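# Level the hanging flower dryer ring with stems clipped

## Task

Bring the dryer's ring to a level hang without bending any flower stem out of its shape, and end with the dryer hanging free from its rail and each flower clipped by its stem with its head pointing down.

## Robot and tools

Robot: two FANUC CRX arms, left_arm and right_arm, each with a Robotiq 140 mm two-finger gripper and a wrist camera. The fingers can fold at a hinge. A grip on the outer quarter of the pads (near the fingertips) squeezes as commanded; a grip deeper toward the palm may wrap the part, hold a thin one loosely or drop it, or crush a wide one. Pressing fingertips straight into a surface folds them easily, so a move may slide past with little sign of contact. Treat flower stems gently: use the fingertip zone and a low force_limit.

Frames: the scene frame has its origin at table-top height midway between the nominal bases, +z up, +x out over the table, left_arm toward +y (these names do not match image sides). Actual bases: left_arm at (+0.027, +0.363, +0.035) m, quat_wxyz (+1.000, 0, 0, -0.011); right_arm at (+0.001, -0.329, +0.035) m, quat_wxyz (+1.000, 0, 0, -0.009). Each gripper's end_effector_position (metres) and end_effector_quat_wxyz are given in that arm's own base frame; fixed cameras and the table use the scene frame. The end-effector point lies between the pads when closed; fingers point along gripper +z and open along its y axis. Reported hand poses can be off by a few centimetres.

The row (used by every moving tool): 18 numbers, always both arms, left_arm first then right_arm. Per arm: six absolute joint target angles in radians in the order waist (J1), shoulder (J2), elbow (J3), forearm roll (J4), wrist pitch (J5), wrist roll (J6), then gripper position, force_limit, speed, each in [-1, 1]. Joint ranges: waist -3.491 to 3.491, shoulder -3.140 to 3.140, elbow -1.187 to 4.328, forearm roll -3.316 to 3.316, wrist pitch -3.140 to 3.140, wrist roll -3.927 to 3.927. A target more than 0.010 rad beyond a range end (and further out than now) is refused; one near the end is clipped, reported as "joint sent to its limit". To keep an arm still, repeat its "Joint targets" angles and the gripper numbers last sent (0 is itself a command).

Gripper numbers: position +1 is fully open (140 mm), pads touch near -0.8, -1 closes until blocked. force_limit scales pad force (roughly 14 N at -1 up to 58 N at +1 with a slow close); closing faster grips much harder. speed sets finger speed, about 30 mm/s at -1 to 250 at +1. Both start at +1. To re-grip harder, raise force_limit and nudge position (-1 to -0.98); to soften, open and reclose slowly.

Tools:
- execute_actions(actions, cameras): actions is a list of actions; each action is up to 15 rows, one per 1/30 s step, and a short action repeats its last row. An empty list returns state plus all images. cameras: list of names, ["all"], or [].
- move(target, speed, blend, stop_force, zero, blocking, cameras): target is one row or a list of up to 15 rows (absolute joint targets, all joints interpolated together, so the hand moves on a curve; no obstacle avoidance). speed: rad/s for the joint with the farthest to go, 0.01 to 3.92, default 0.5, one value or one per target. blend: rad of corner rounding per waypoint, 0 means stop at it. stop_force: N, 12 to 80, shared by both arms; an arm halts when the estimated push against its motion exceeds it. Use a slow speed with it, and leave it out when pulling away from contact. zero (default true) resets the force baseline before the move. blocking=false returns after about 0.5 s while the move continues; not allowed with stop_force. Gripper numbers in later waypoints are applied only on arrival; with stop_force keep them identical across the list.
- wait(seconds 0 to 10, cameras): holds last commands.
- stop(cameras): brakes the running move.
- zoom_image(camera, region [x0, y0, x1, y1] in pixels, at most 504 by 504) on the latest image of cam_head_left, cam_head_right, cam_high, cam_low, cam_left_wrist or cam_right_wrist (all 672x504).
- read_manual(section "licences"): licence text only.
- finished_scene(scene 1 or 2): ends the scene permanently; the goal must hold without the robot.

Results: Joint positions, Joint velocities (may say "within noise") and Joint targets per arm in joint order; Tool commands; object_status (0 moving, 1 blocked while opening, 2 blocked while closing = likely holding, 3 reached target or pads met); position_measured in counts (3 open, 75 ≈ 100 mm, 139 ≈ 60 mm, 200 ≈ 20 mm, 230 pads touching). Flange force is a noisy estimated force in gripper axes, including held weight. A move adds a "move:" line: done, off_target, moving, held, fault, possibly limits=held. "joint command not followed" means the inter-arm clearance check altered targets. MOTOR HOT warns of overheating; OVER-TEMPERATURE FAULT brakes that arm 30 to 60 s.

Avoid: torque above 145 N m on J1 to J3 or 36.4 N m on J4 to J6, or 150 N external force, each causes a 10 s arm stop; any contact between the two arms or a gripper closing on the other's fingers; hard hits on fixed or heavy items; drops, releasing moving parts, or anything leaving the table; pressing past a firm contact; heavy loads held off-centre or stretched-out poses that heat motors. Small random pushes may disturb loose items. Smooth, quick, low-effort motion is preferred.

Each tool is called after "Request:" as name([rows], argument=value, ...), one row to a line, values as JSON.

## Session

Request:
execute_actions(actions=[])

Request:
zoom_image(camera="cam_high", region=[200, 150, 460, 410])

Request:
zoom_image(camera="cam_head_right", region=[190, 30, 430, 270])

Request:
zoom_image(camera="cam_low", region=[270, 100, 410, 280])

Scene clock: 0.00 s.
left_arm: end_effector_position=(+0.3439, -0.2492, +0.3550) position_measured=3 object_status=3 end_effector_quat_wxyz=(-0.003, -0.457, +0.889, +0.037) | right_arm: end_effector_position=(+0.3000, +0.1540, +0.3071) position_measured=3 object_status=3 end_effector_quat_wxyz=(+0.039, +0.977, -0.028, +0.210)
Joint positions: left_arm=[-0.357 0.039 0.326 -0.049 -1.916 -0.279] | right_arm=[1.386 -0.544 -0.448 0.432 -1.669 0.169]
Joint velocities: within noise
Flange force (N): no reading
Joint targets: left_arm=[-0.357 0.039 0.326 -0.049 -1.916 -0.279] | right_arm=[1.386 -0.544 -0.448 0.432 -1.669 0.169]
Tool commands: left_gripper/position=+1.0 left_gripper/force_limit=+1.0 left_gripper/speed=+1.0 right_gripper/position=+1.0 right_gripper/force_limit=+1.0 right_gripper/speed=+1.0
camera_calibration:
cam_left_wrist: T_world_to_cam=[[-0.814105, 0.575214, 0.0797654, 0.402968], [0.562218, 0.746304, 0.356289, -0.127351], [0.145413, 0.334902, -0.930965, 0.507446], [0, 0, 0, 1]] pos_world=[0.325868, -0.306695, 0.485645]
cam_right_wrist: T_world_to_cam=[[-0.0697027, -0.996849, 0.0378707, 0.17677], [-0.993468, 0.0659279, -0.0931411, 0.320978], [0.0903508, -0.0441155, -0.994932, 0.431443], [0, 0, 0, 1]] pos_world=[0.292221, 0.174085, 0.452459]

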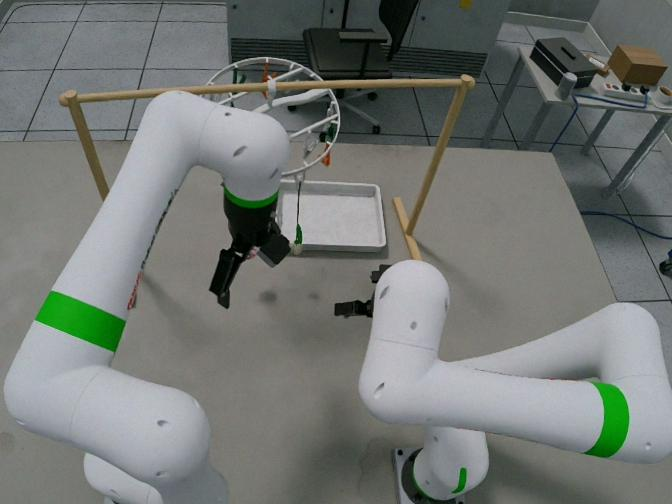

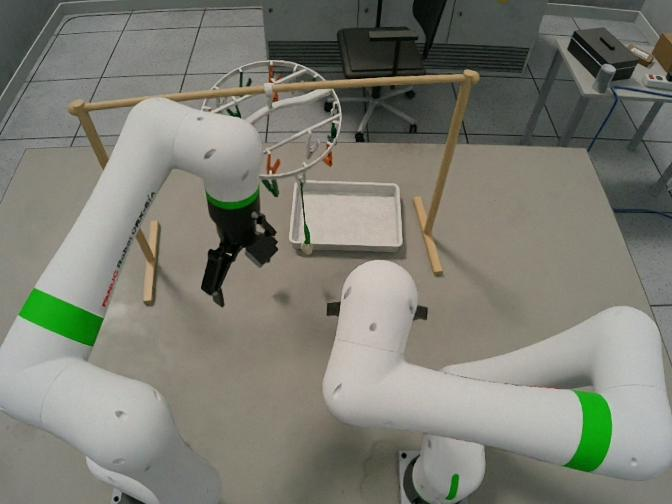

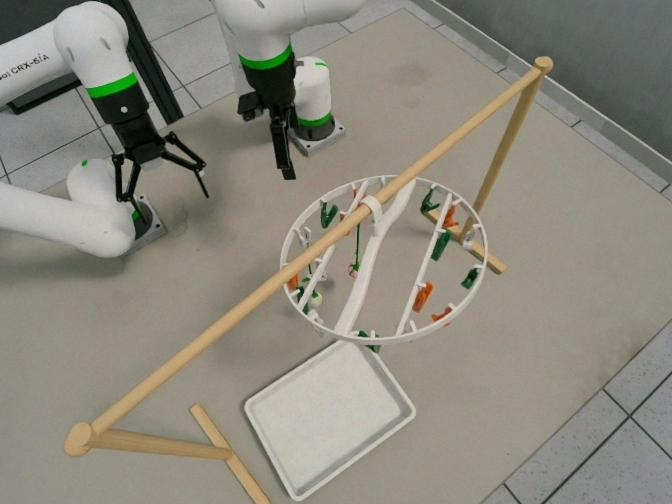

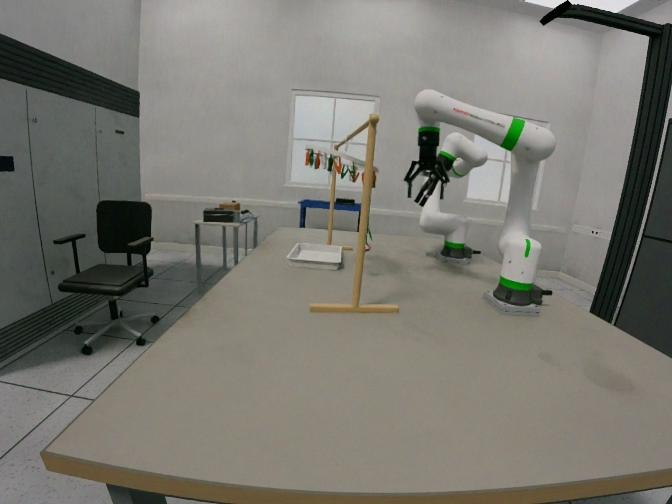

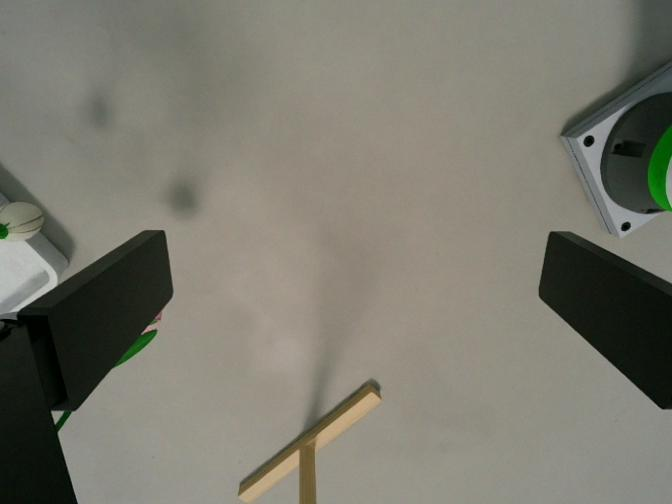

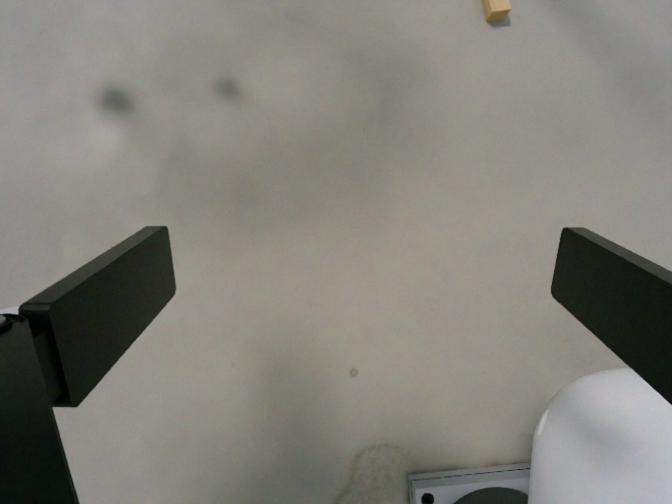

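Scaled by 1.938 from the camera's 672x504 image, which has a finer 960x720 frame.

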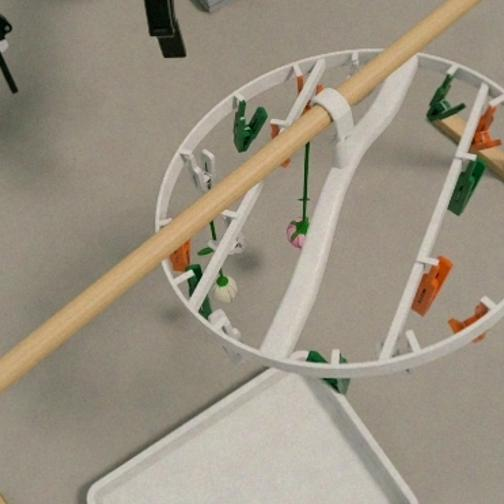

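Scaled by 2.100 from the camera's 672x504 image, which has a finer 960x720 frame.

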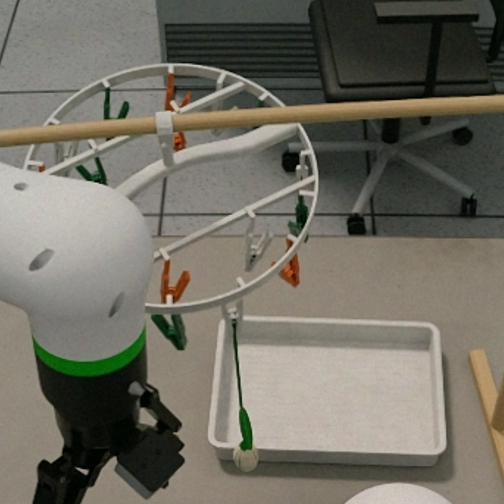

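Scaled by 2.800 from the camera's 672x504 image, which has a finer 960x720 frame.

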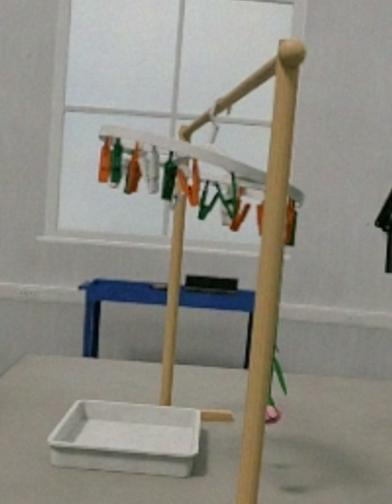

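Request:
move([
  [0.9,-0.7,-0.1,-0.049,-1.7,-0.279,1,1,1,0.9,-0.7,-0.448,0.432,-1.669,0.169,1,1,1],
], speed=0.8, cameras=["all"])

Request:
zoom_image(camera="cam_head_right", region=[180, 40, 380, 270])

Request:
zoom_image(camera="cam_head_left", region=[180, 40, 380, 270])

Request:
zoom_image(camera="cam_high", region=[260, 160, 510, 360])

Scene clock: 15.50 s.
left_arm: end_effector_position=(+0.2472, +0.1305, +0.4187) position_measured=3 object_status=3 end_effector_quat_wxyz=(-0.233, +0.869, -0.437, +0.023) | right_arm: end_effector_position=(+0.3240, -0.0206, +0.3378) position_measured=3 object_status=3 end_effector_quat_wxyz=(+0.018, +0.934, -0.278, +0.223)
Joint positions: left_arm=[0.9 -0.7 -0.1 -0.049 -1.7 -0.279] | right_arm=[0.9 -0.7 -0.448 0.432 -1.669 0.169]
Flange force (N): no reading
Joint targets: left_arm=[0.900 -0.700 -0.100 -0.049 -1.700 -0.279] | right_arm=[0.900 -0.700 -0.448 0.432 -1.669 0.169]
move: done
camera_calibration:
cam_left_wrist: T_world_to_cam=[[-0.748471, -0.517085, -0.415227, 0.434268], [-0.662943, 0.599687, 0.4482, -0.0956268], [0.0172486, 0.610736, -0.791646, 0.390967], [0, 0, 0, 1]] pos_world=[0.254898, 0.0431218, 0.532687]
cam_right_wrist: T_world_to_cam=[[-0.523471, -0.843939, -0.117238, 0.205702], [-0.837698, 0.534905, -0.110177, 0.324193], [0.155694, 0.040536, -0.986973, 0.430008], [0, 0, 0, 1]] pos_world=[0.312305, -0.0172432, 0.484241]

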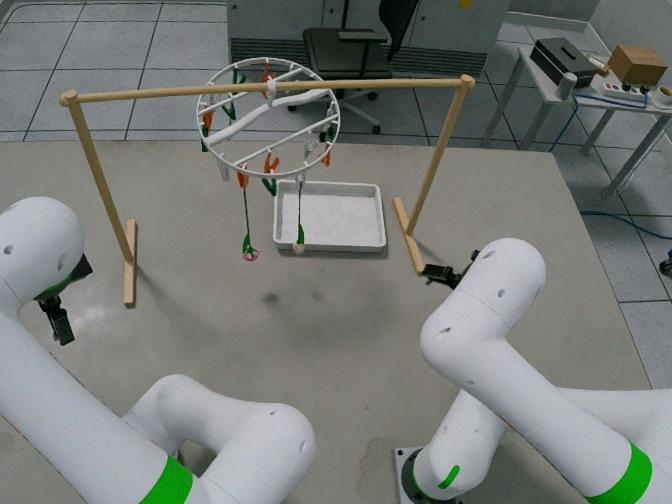

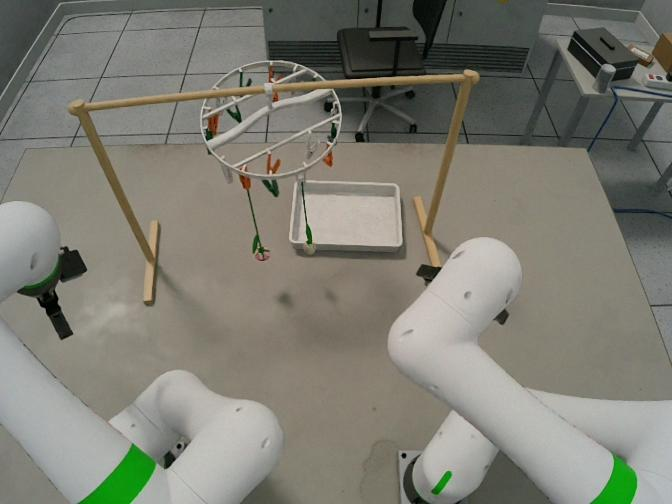

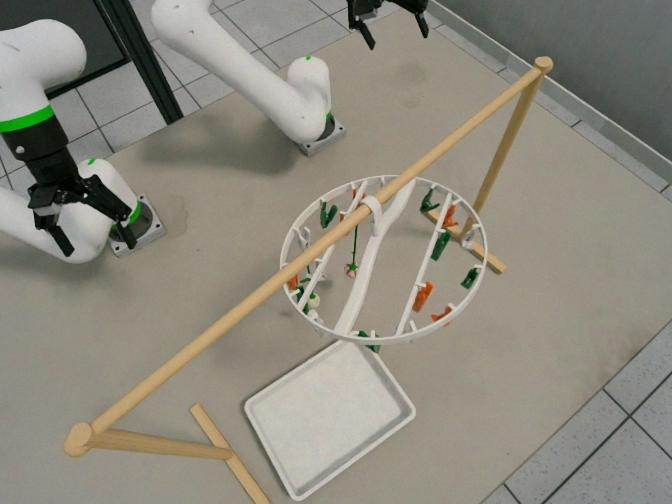

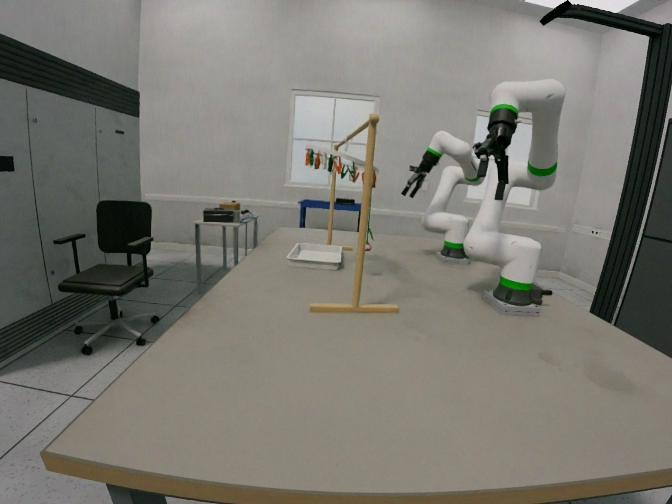

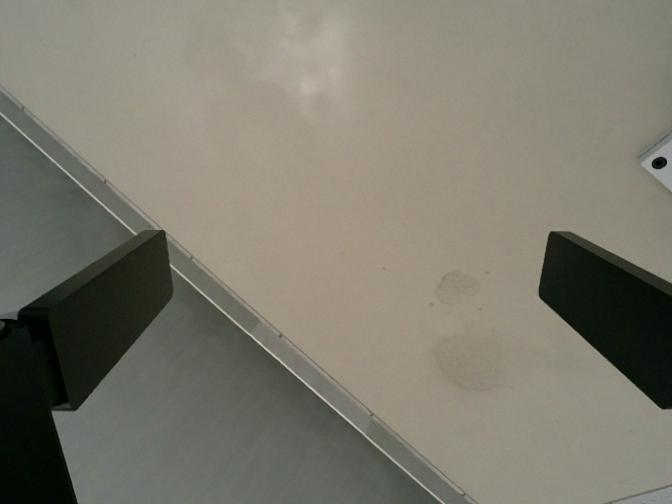

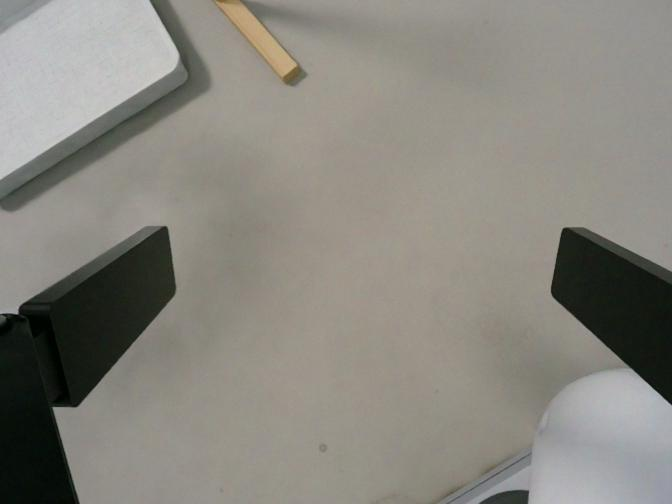

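Scaled by 2.191 from the camera's 672x504 image, which has a finer 960x720 frame.

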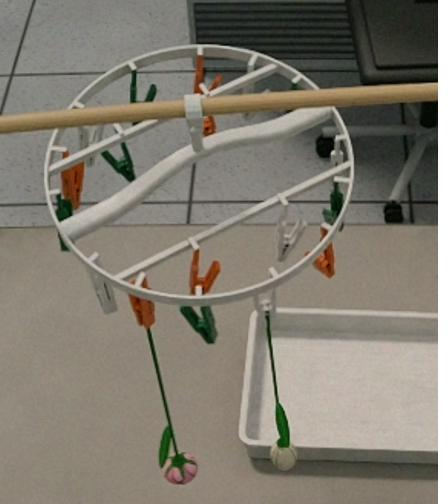

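Scaled by 2.191 from the camera's 672x504 image, which has a finer 960x720 frame.

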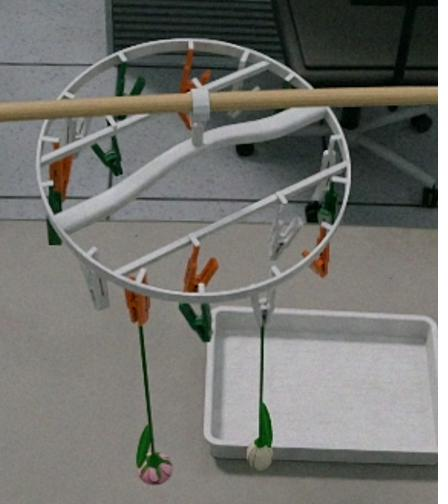

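Scaled by 2.016 from the camera's 672x504 image, which has a finer 960x720 frame.

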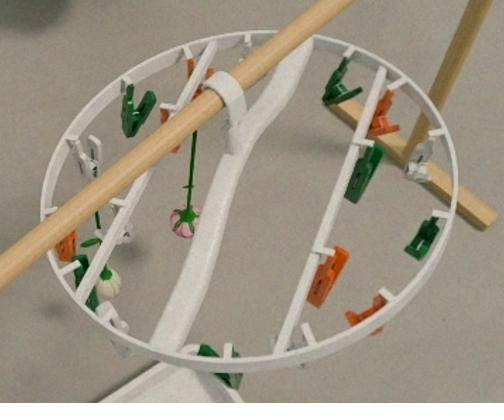

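Request:
zoom_image(camera="cam_high", region=[380, 290, 470, 360])

Request:
zoom_image(camera="cam_high", region=[430, 220, 500, 300])

Request:
zoom_image(camera="cam_head_right", region=[290, 90, 350, 220])

Request:
zoom_image(camera="cam_head_left", region=[190, 50, 290, 150])

Request:
zoom_image(camera="cam_low", region=[296, 130, 386, 250])

Scaled by 5.600 from the camera's 672x504 image, which has a finer 960x720 frame.

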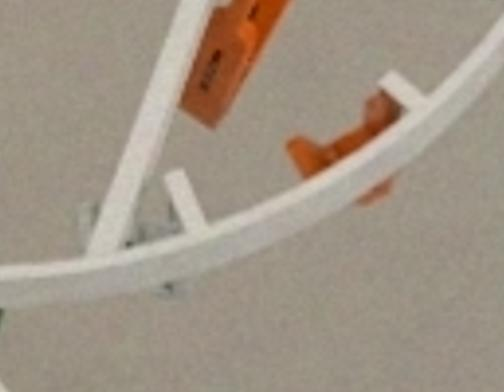

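Scaled by 6.300 from the camera's 672x504 image, which has a finer 960x720 frame.

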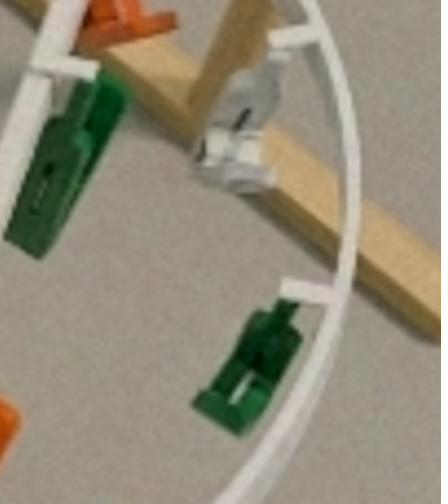

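Scaled by 3.877 from the camera's 672x504 image, which has a finer 960x720 frame.

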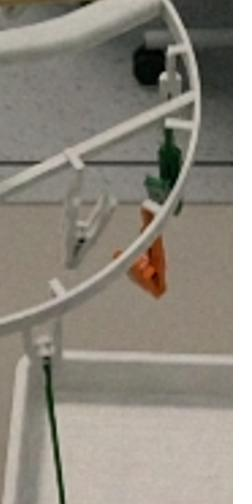

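Scaled by 5.040 from the camera's 672x504 image, which has a finer 960x720 frame.

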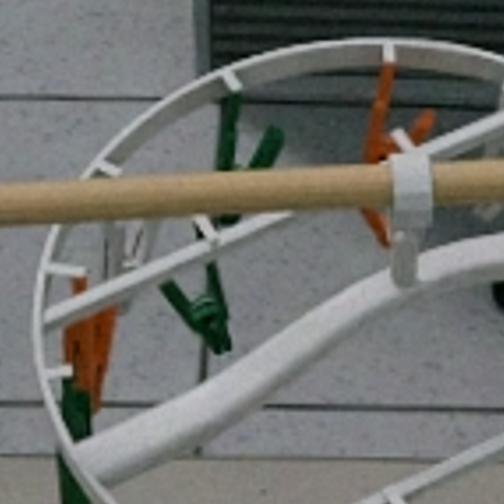

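Scaled by 4.200 from the camera's 672x504 image, which has a finer 960x720 frame.

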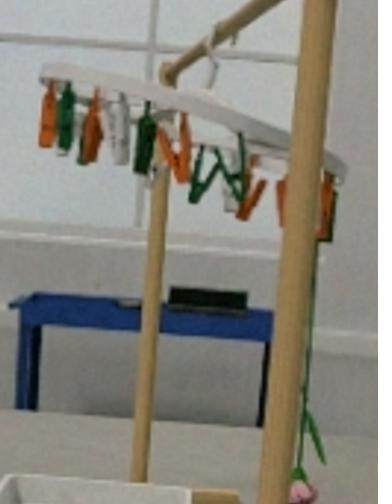

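Request:
zoom_image(camera="cam_head_left", region=[225, 140, 325, 270])

Request:
zoom_image(camera="cam_high", region=[280, 170, 380, 310])

Scaled by 3.877 from the camera's 672x504 image, which has a finer 960x720 frame.

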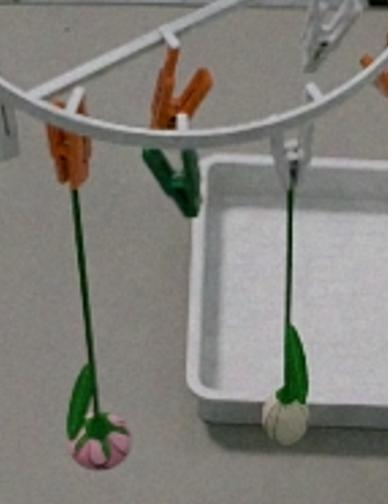

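Scaled by 3.600 from the camera's 672x504 image, which has a finer 960x720 frame.

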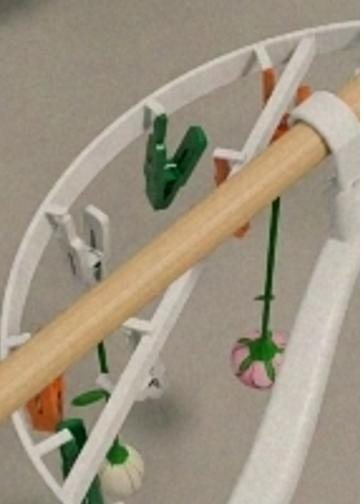

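Request:
execute_actions(actions=[])

Request:
zoom_image(camera="cam_high", region=[200, 20, 400, 220])

Request:
zoom_image(camera="cam_head_left", region=[180, 50, 400, 230])

Request:
zoom_image(camera="cam_low", region=[240, 130, 420, 290])

Scene clock: 87.80 s.
left_arm: end_effector_position=(+0.2472, +0.1305, +0.4187) position_measured=3 object_status=3 end_effector_quat_wxyz=(-0.233, +0.869, -0.437, +0.023) | right_arm: end_effector_position=(+0.3240, -0.0206, +0.3378) position_measured=3 object_status=3 end_effector_quat_wxyz=(+0.018, +0.934, -0.278, +0.223)
Joint positions: left_arm=[0.9 -0.7 -0.1 -0.049 -1.7 -0.279] | right_arm=[0.9 -0.7 -0.448 0.432 -1.669 0.169]
Joint velocities: within noise
Flange force (N): no reading
Joint targets: left_arm=[0.900 -0.700 -0.100 -0.049 -1.700 -0.279] | right_arm=[0.900 -0.700 -0.448 0.432 -1.669 0.169]
Tool commands: left_gripper/position=+1.0 left_gripper/force_limit=+1.0 left_gripper/speed=+1.0 right_gripper/position=+1.0 right_gripper/force_limit=+1.0 right_gripper/speed=+1.0
camera_calibration:
cam_left_wrist: T_world_to_cam=[[-0.748421, -0.517099, -0.415301, 0.434295], [-0.663, 0.599611, 0.448216, -0.0956177], [0.0172472, 0.610799, -0.791598, 0.390939], [0, 0, 0, 1]] pos_world=[0.254898, 0.0431218, 0.532687]
cam_right_wrist: T_world_to_cam=[[-0.523471, -0.843939, -0.117238, 0.205702], [-0.837698, 0.534905, -0.110177, 0.324193], [0.155694, 0.040536, -0.986973, 0.430008], [0, 0, 0, 1]] pos_world=[0.312305, -0.0172432, 0.484241]

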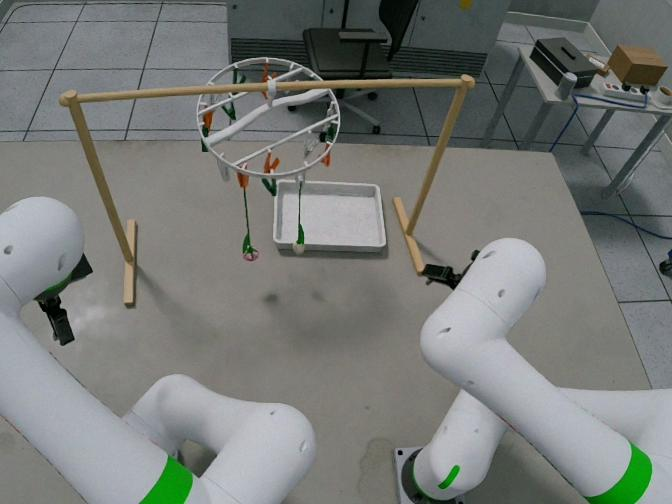

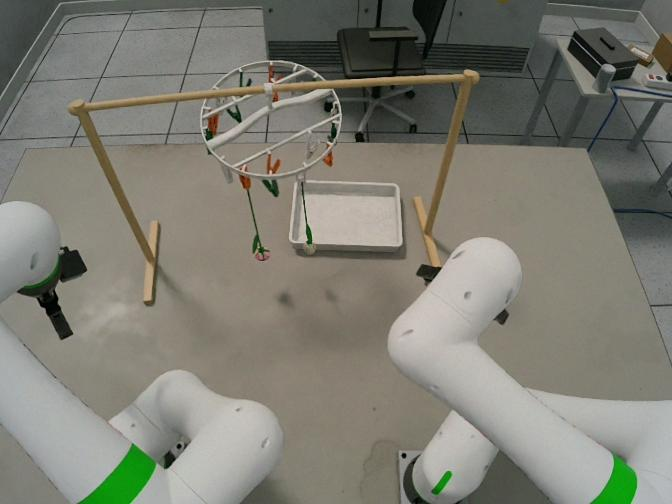

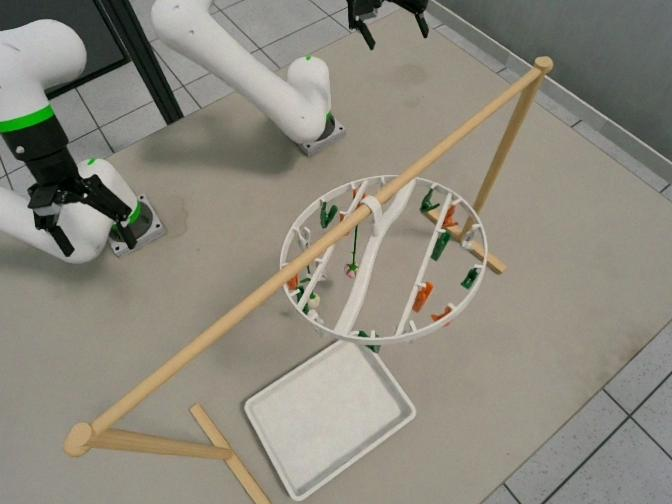

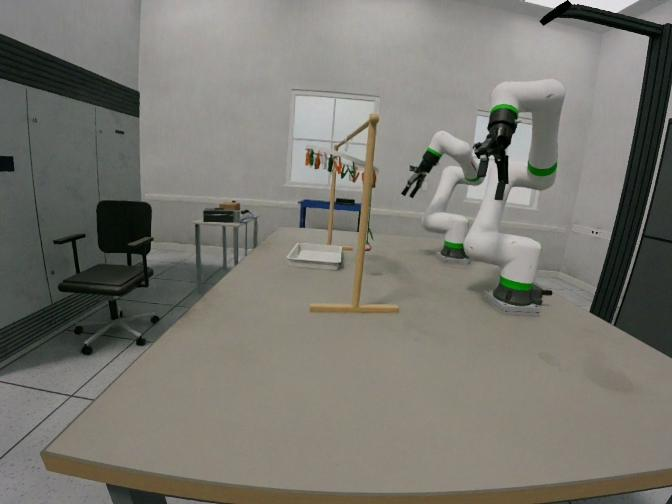

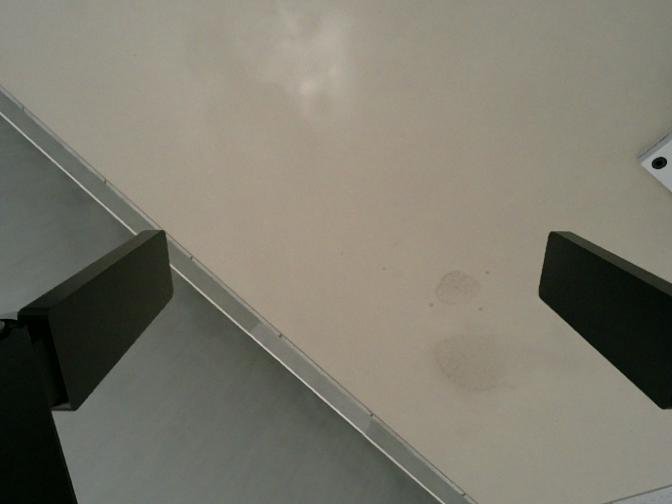

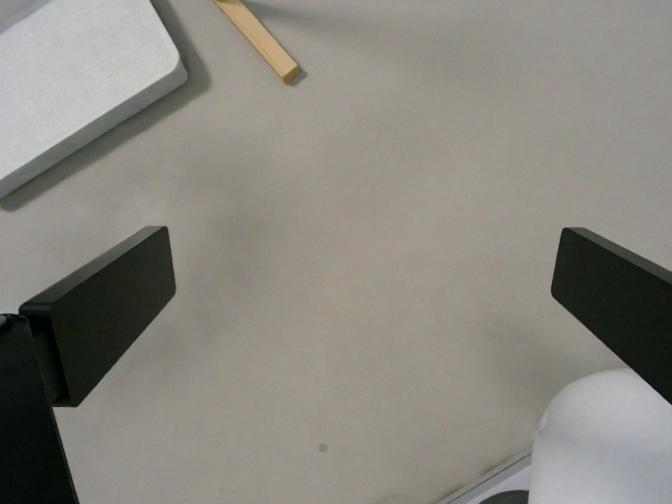

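Scaled by 2.520 from the camera's 672x504 image, which has a finer 960x720 frame.

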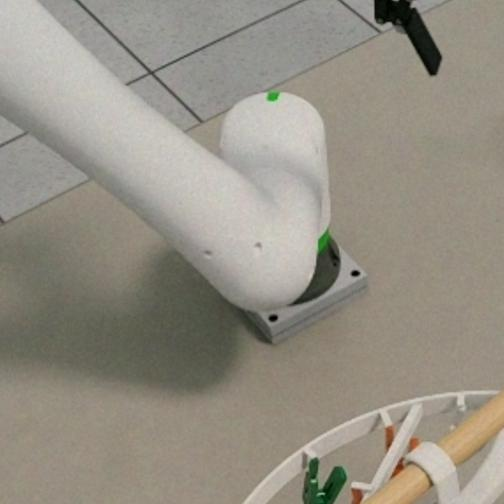

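Scaled by 2.291 from the camera's 672x504 image, which has a finer 960x720 frame.

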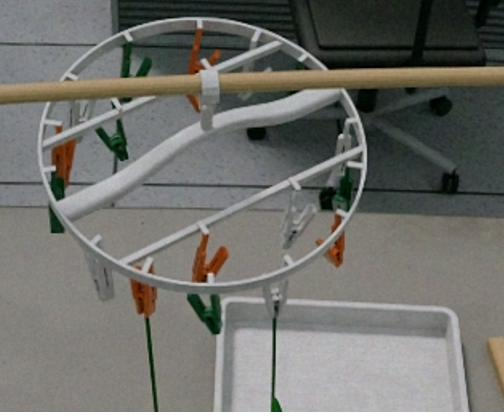

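Scaled by 2.800 from the camera's 672x504 image, which has a finer 960x720 frame.

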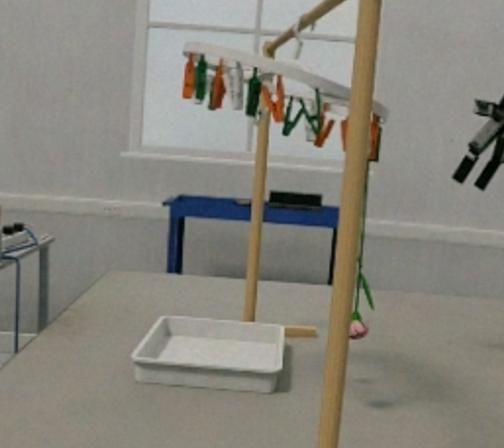

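Request:
zoom_image(camera="cam_head_left", region=[215, 140, 320, 220])

Request:
zoom_image(camera="cam_high", region=[270, 170, 380, 290])

Request:
zoom_image(camera="cam_high", region=[400, 180, 510, 350])

Request:
zoom_image(camera="cam_low", region=[295, 135, 385, 195])

Request:
zoom_image(camera="cam_head_right", region=[195, 60, 355, 200])

Scaled by 4.800 from the camera's 672x504 image, which has a finer 960x720 frame.

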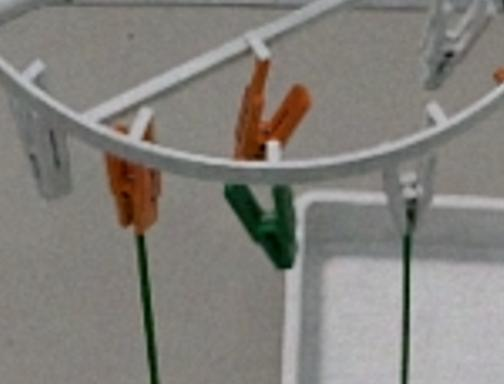

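Scaled by 4.200 from the camera's 672x504 image, which has a finer 960x720 frame.

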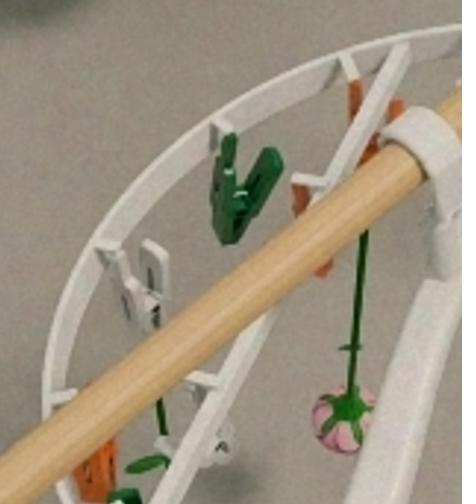

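Scaled by 2.965 from the camera's 672x504 image, which has a finer 960x720 frame.

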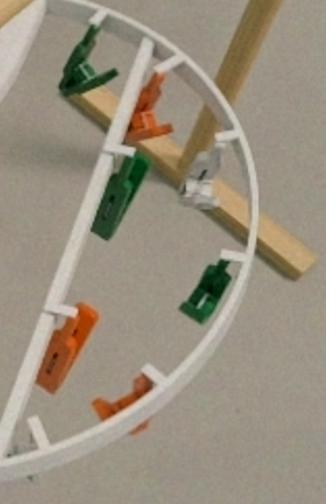

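Scaled by 5.600 from the camera's 672x504 image, which has a finer 960x720 frame.

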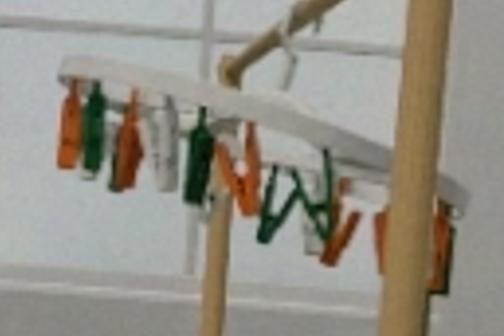

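Scaled by 3.150 from the camera's 672x504 image, which has a finer 960x720 frame.

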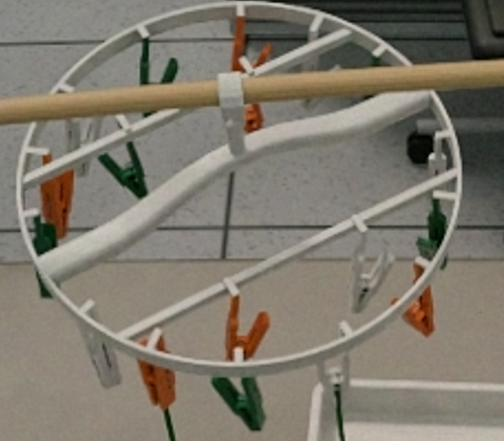

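Request:
move([
  [0.5,-0.2,-0.6,-0.706,2.236,2.336,-0.33,-0.5,0,0.9,-0.7,-0.448,0.432,-1.669,0.169,1,1,1],
  [0.144,0.875,-0.093,-0.706,2.236,2.336,-0.33,-0.5,0,0.9,-0.7,-0.448,0.432,-1.669,0.169,1,1,1],
], speed=0.8, blend=0.1, cameras=["cam_left_wrist","cam_head_left","cam_high"])

Request:
zoom_image(camera="cam_left_wrist", region=[140, 0, 540, 300])

Scene clock: 176.83 s.
left_arm: end_effector_position=(+0.5748, -0.2005, +0.3481) position_measured=171 object_status=3 end_effector_quat_wxyz=(+0.523, +0.231, -0.151, +0.806) | right_arm: end_effector_position=(+0.3240, -0.0207, +0.3378) position_measured=3 object_status=3 end_effector_quat_wxyz=(+0.018, +0.934, -0.278, +0.223)
Joint positions: left_arm=[0.144 0.875 -0.093 -0.706 2.236 2.336] | right_arm=[0.9 -0.7 -0.448 0.432 -1.669 0.169]
Flange force (N): left_arm=[-4.6 -0.4 -4.0] | right_arm=no reading
Joint targets: left_arm=[0.144 0.875 -0.093 -0.706 2.236 2.336] | right_arm=[0.900 -0.700 -0.448 0.432 -1.669 0.169]
move: done
camera_calibration:
cam_left_wrist: T_world_to_cam=[[-0.917215, -0.398295, -0.00878718, 0.458382], [0.255512, -0.571199, -0.780029, 0.0166364], [0.305662, -0.7177, 0.625681, -0.393928], [0, 0, 0, 1]] pos_world=[0.536593, -0.0906483, 0.263478]
Images, in order (width x height): cam_head_left 672x504, cam_high 672x504, cam_left_wrist 672x504.

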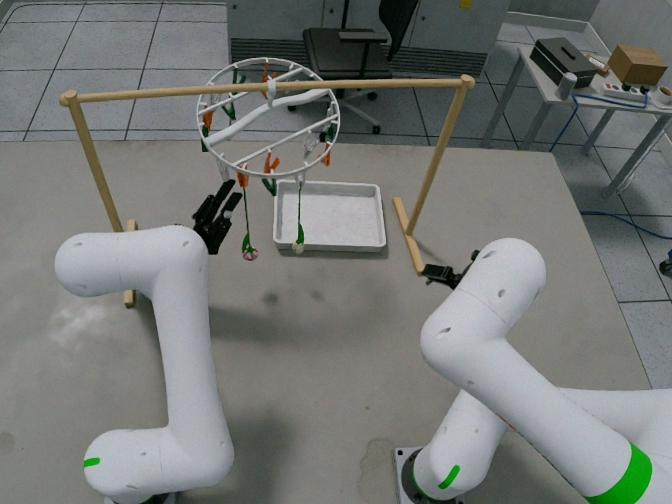

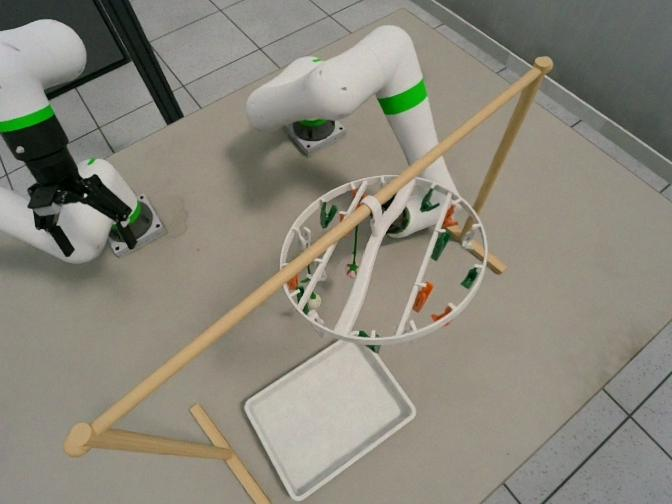

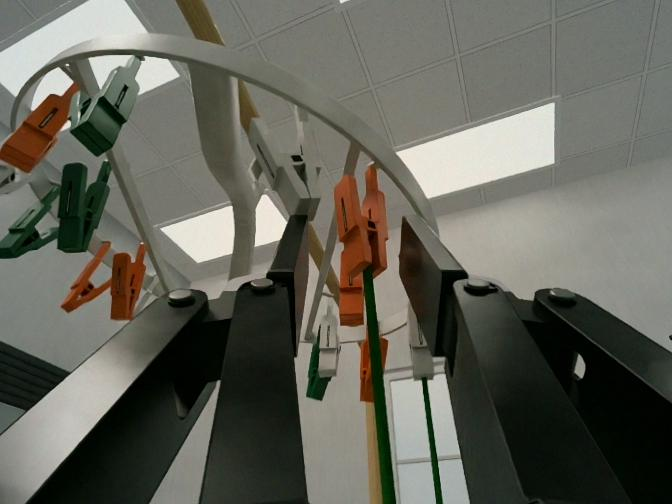

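Scaled by 1.260 from the camera's 672x504 image, which has a finer 960x720 frame.

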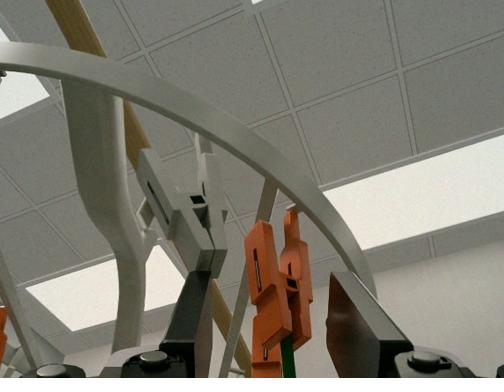

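Request:
move(target=[0.0785,0.6768,-0.3678,-0.5369,2.119,2.034,-0.33,-0.5,0,0.9,-0.7,-0.448,0.432,-1.669,0.169,1,1,1], speed=0.4, cameras=["cam_left_wrist","cam_head_left"])

Request:
zoom_image(camera="cam_left_wrist", region=[240, 80, 460, 300])

Scene clock: 203.03 s.
left_arm: end_effector_position=(+0.5673, -0.2235, +0.3914) position_measured=171 object_status=3 end_effector_quat_wxyz=(+0.365, +0.278, -0.115, +0.881) | right_arm: end_effector_position=(+0.3240, -0.0207, +0.3378) position_measured=3 object_status=3 end_effector_quat_wxyz=(+0.018, +0.934, -0.278, +0.223)
Joint positions: left_arm=[0.079 0.677 -0.368 -0.537 2.119 2.034] | right_arm=[0.9 -0.7 -0.448 0.432 -1.669 0.169]
Flange force (N): left_arm=[-1.0 0.6 -1.4] | right_arm=no reading
Joint targets: left_arm=[0.079 0.677 -0.368 -0.537 2.119 2.034] | right_arm=[0.900 -0.700 -0.448 0.432 -1.669 0.169]
move: done
camera_calibration:
cam_left_wrist: T_world_to_cam=[[-0.713738, -0.700368, -0.00791792, 0.259466], [0.413667, -0.412388, -0.811675, -0.00276645], [0.565205, -0.582599, 0.584056, -0.536019], [0, 0, 0, 1]] pos_world=[0.489296, -0.131703, 0.312874]
Images, in order (width x height): cam_head_left 672x504, cam_left_wrist 672x504.

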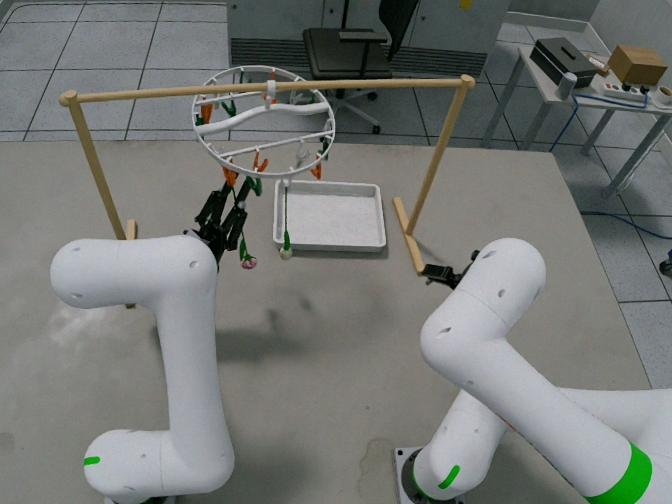

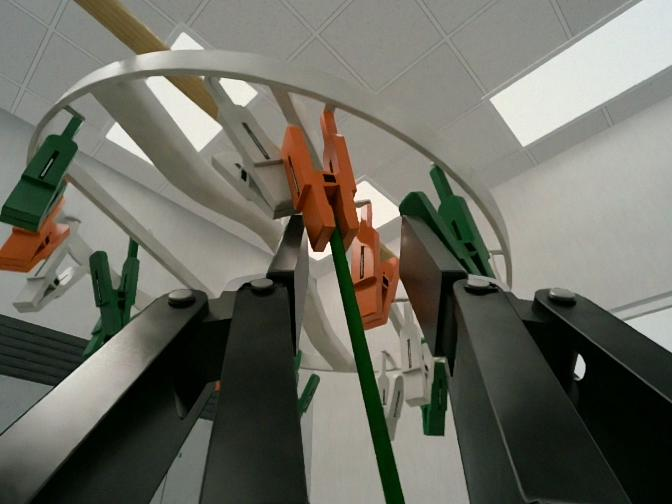

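Scaled by 2.291 from the camera's 672x504 image, which has a finer 960x720 frame.

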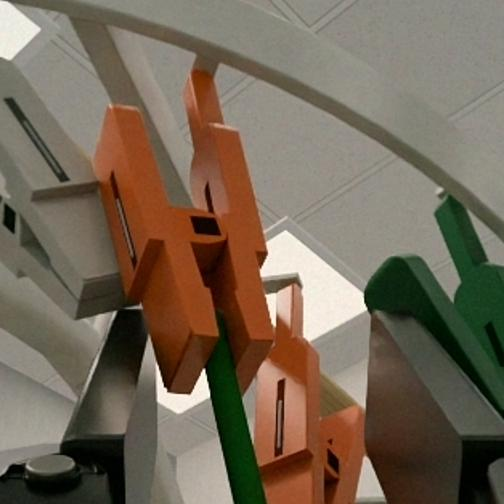

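Request:
wait(seconds=0.3, cameras=["cam_left_wrist","cam_head_left","cam_high"])

Request:
zoom_image(camera="cam_head_left", region=[180, 60, 340, 280])

Request:
zoom_image(camera="cam_high", region=[270, 160, 500, 350])

Scene clock: 210.00 s.
left_arm: end_effector_position=(+0.5673, -0.2235, +0.3914) position_measured=171 object_status=3 end_effector_quat_wxyz=(+0.365, +0.278, -0.115, +0.881) | right_arm: end_effector_position=(+0.3240, -0.0207, +0.3378) position_measured=3 object_status=3 end_effector_quat_wxyz=(+0.018, +0.934, -0.278, +0.223)
Joint positions: left_arm=[0.078 0.677 -0.368 -0.537 2.119 2.034] | right_arm=[0.9 -0.7 -0.448 0.432 -1.669 0.169]
Flange force (N): left_arm=[-1.5 0.8 -1.9] | right_arm=no reading
Joint targets: left_arm=[0.079 0.677 -0.368 -0.537 2.119 2.034] | right_arm=[0.900 -0.700 -0.448 0.432 -1.669 0.169]
Tool commands: left_gripper/position=-0.33 left_gripper/force_limit=-0.5 left_gripper/speed=+0.0 right_gripper/position=+1.0 right_gripper/force_limit=+1.0 right_gripper/speed=+1.0
wait: 0.30 s; at rest from the start
camera_calibration:
cam_left_wrist: T_world_to_cam=[[-0.713738, -0.700368, -0.00791792, 0.259395], [0.413667, -0.412388, -0.811675, -0.00272508], [0.565205, -0.582599, 0.584056, -0.535963], [0, 0, 0, 1]] pos_world=[0.489196, -0.131703, 0.312874]
Images, in order (width x height): cam_head_left 672x504, cam_high 672x504, cam_left_wrist 672x504.

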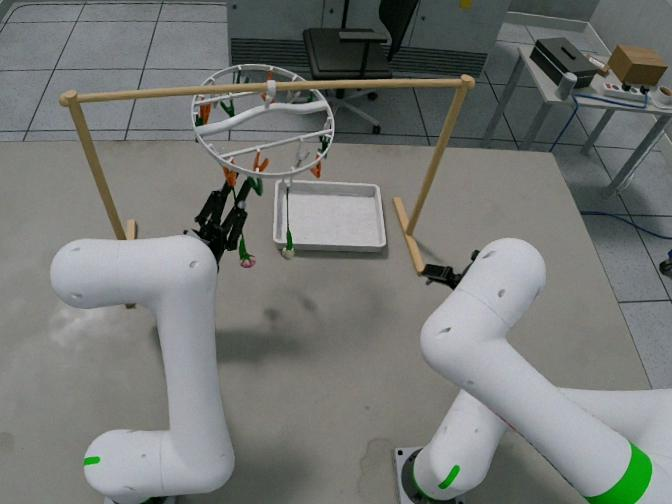

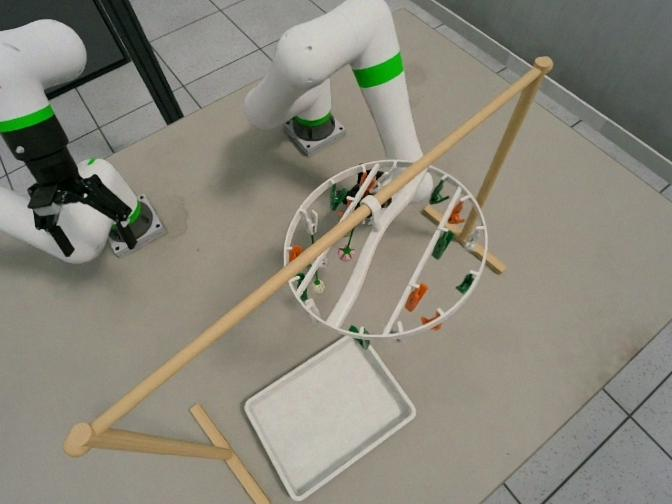

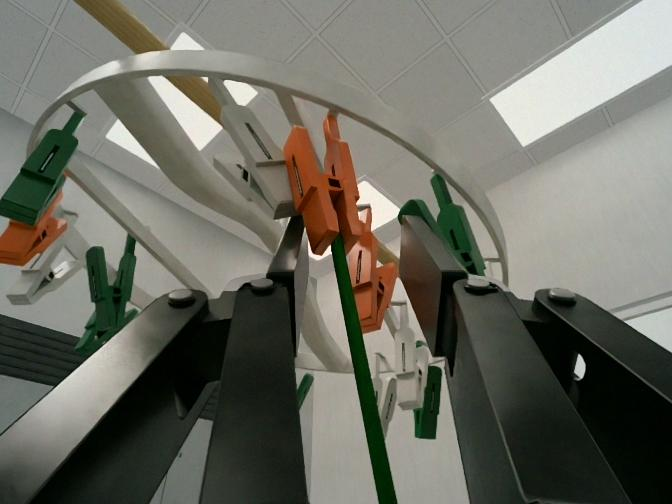

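Scaled by 2.291 from the camera's 672x504 image, which has a finer 960x720 frame.

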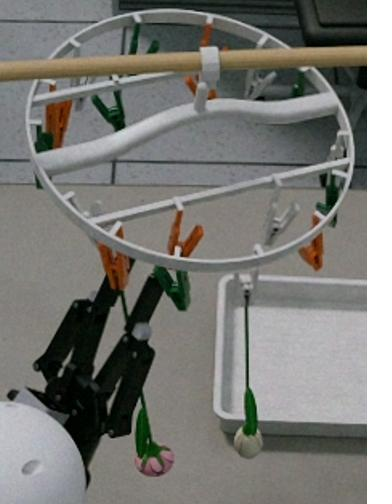

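Scaled by 2.191 from the camera's 672x504 image, which has a finer 960x720 frame.

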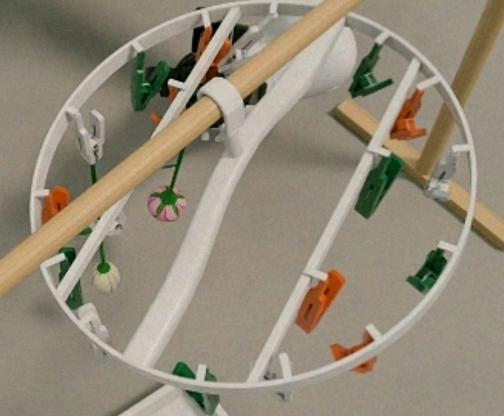

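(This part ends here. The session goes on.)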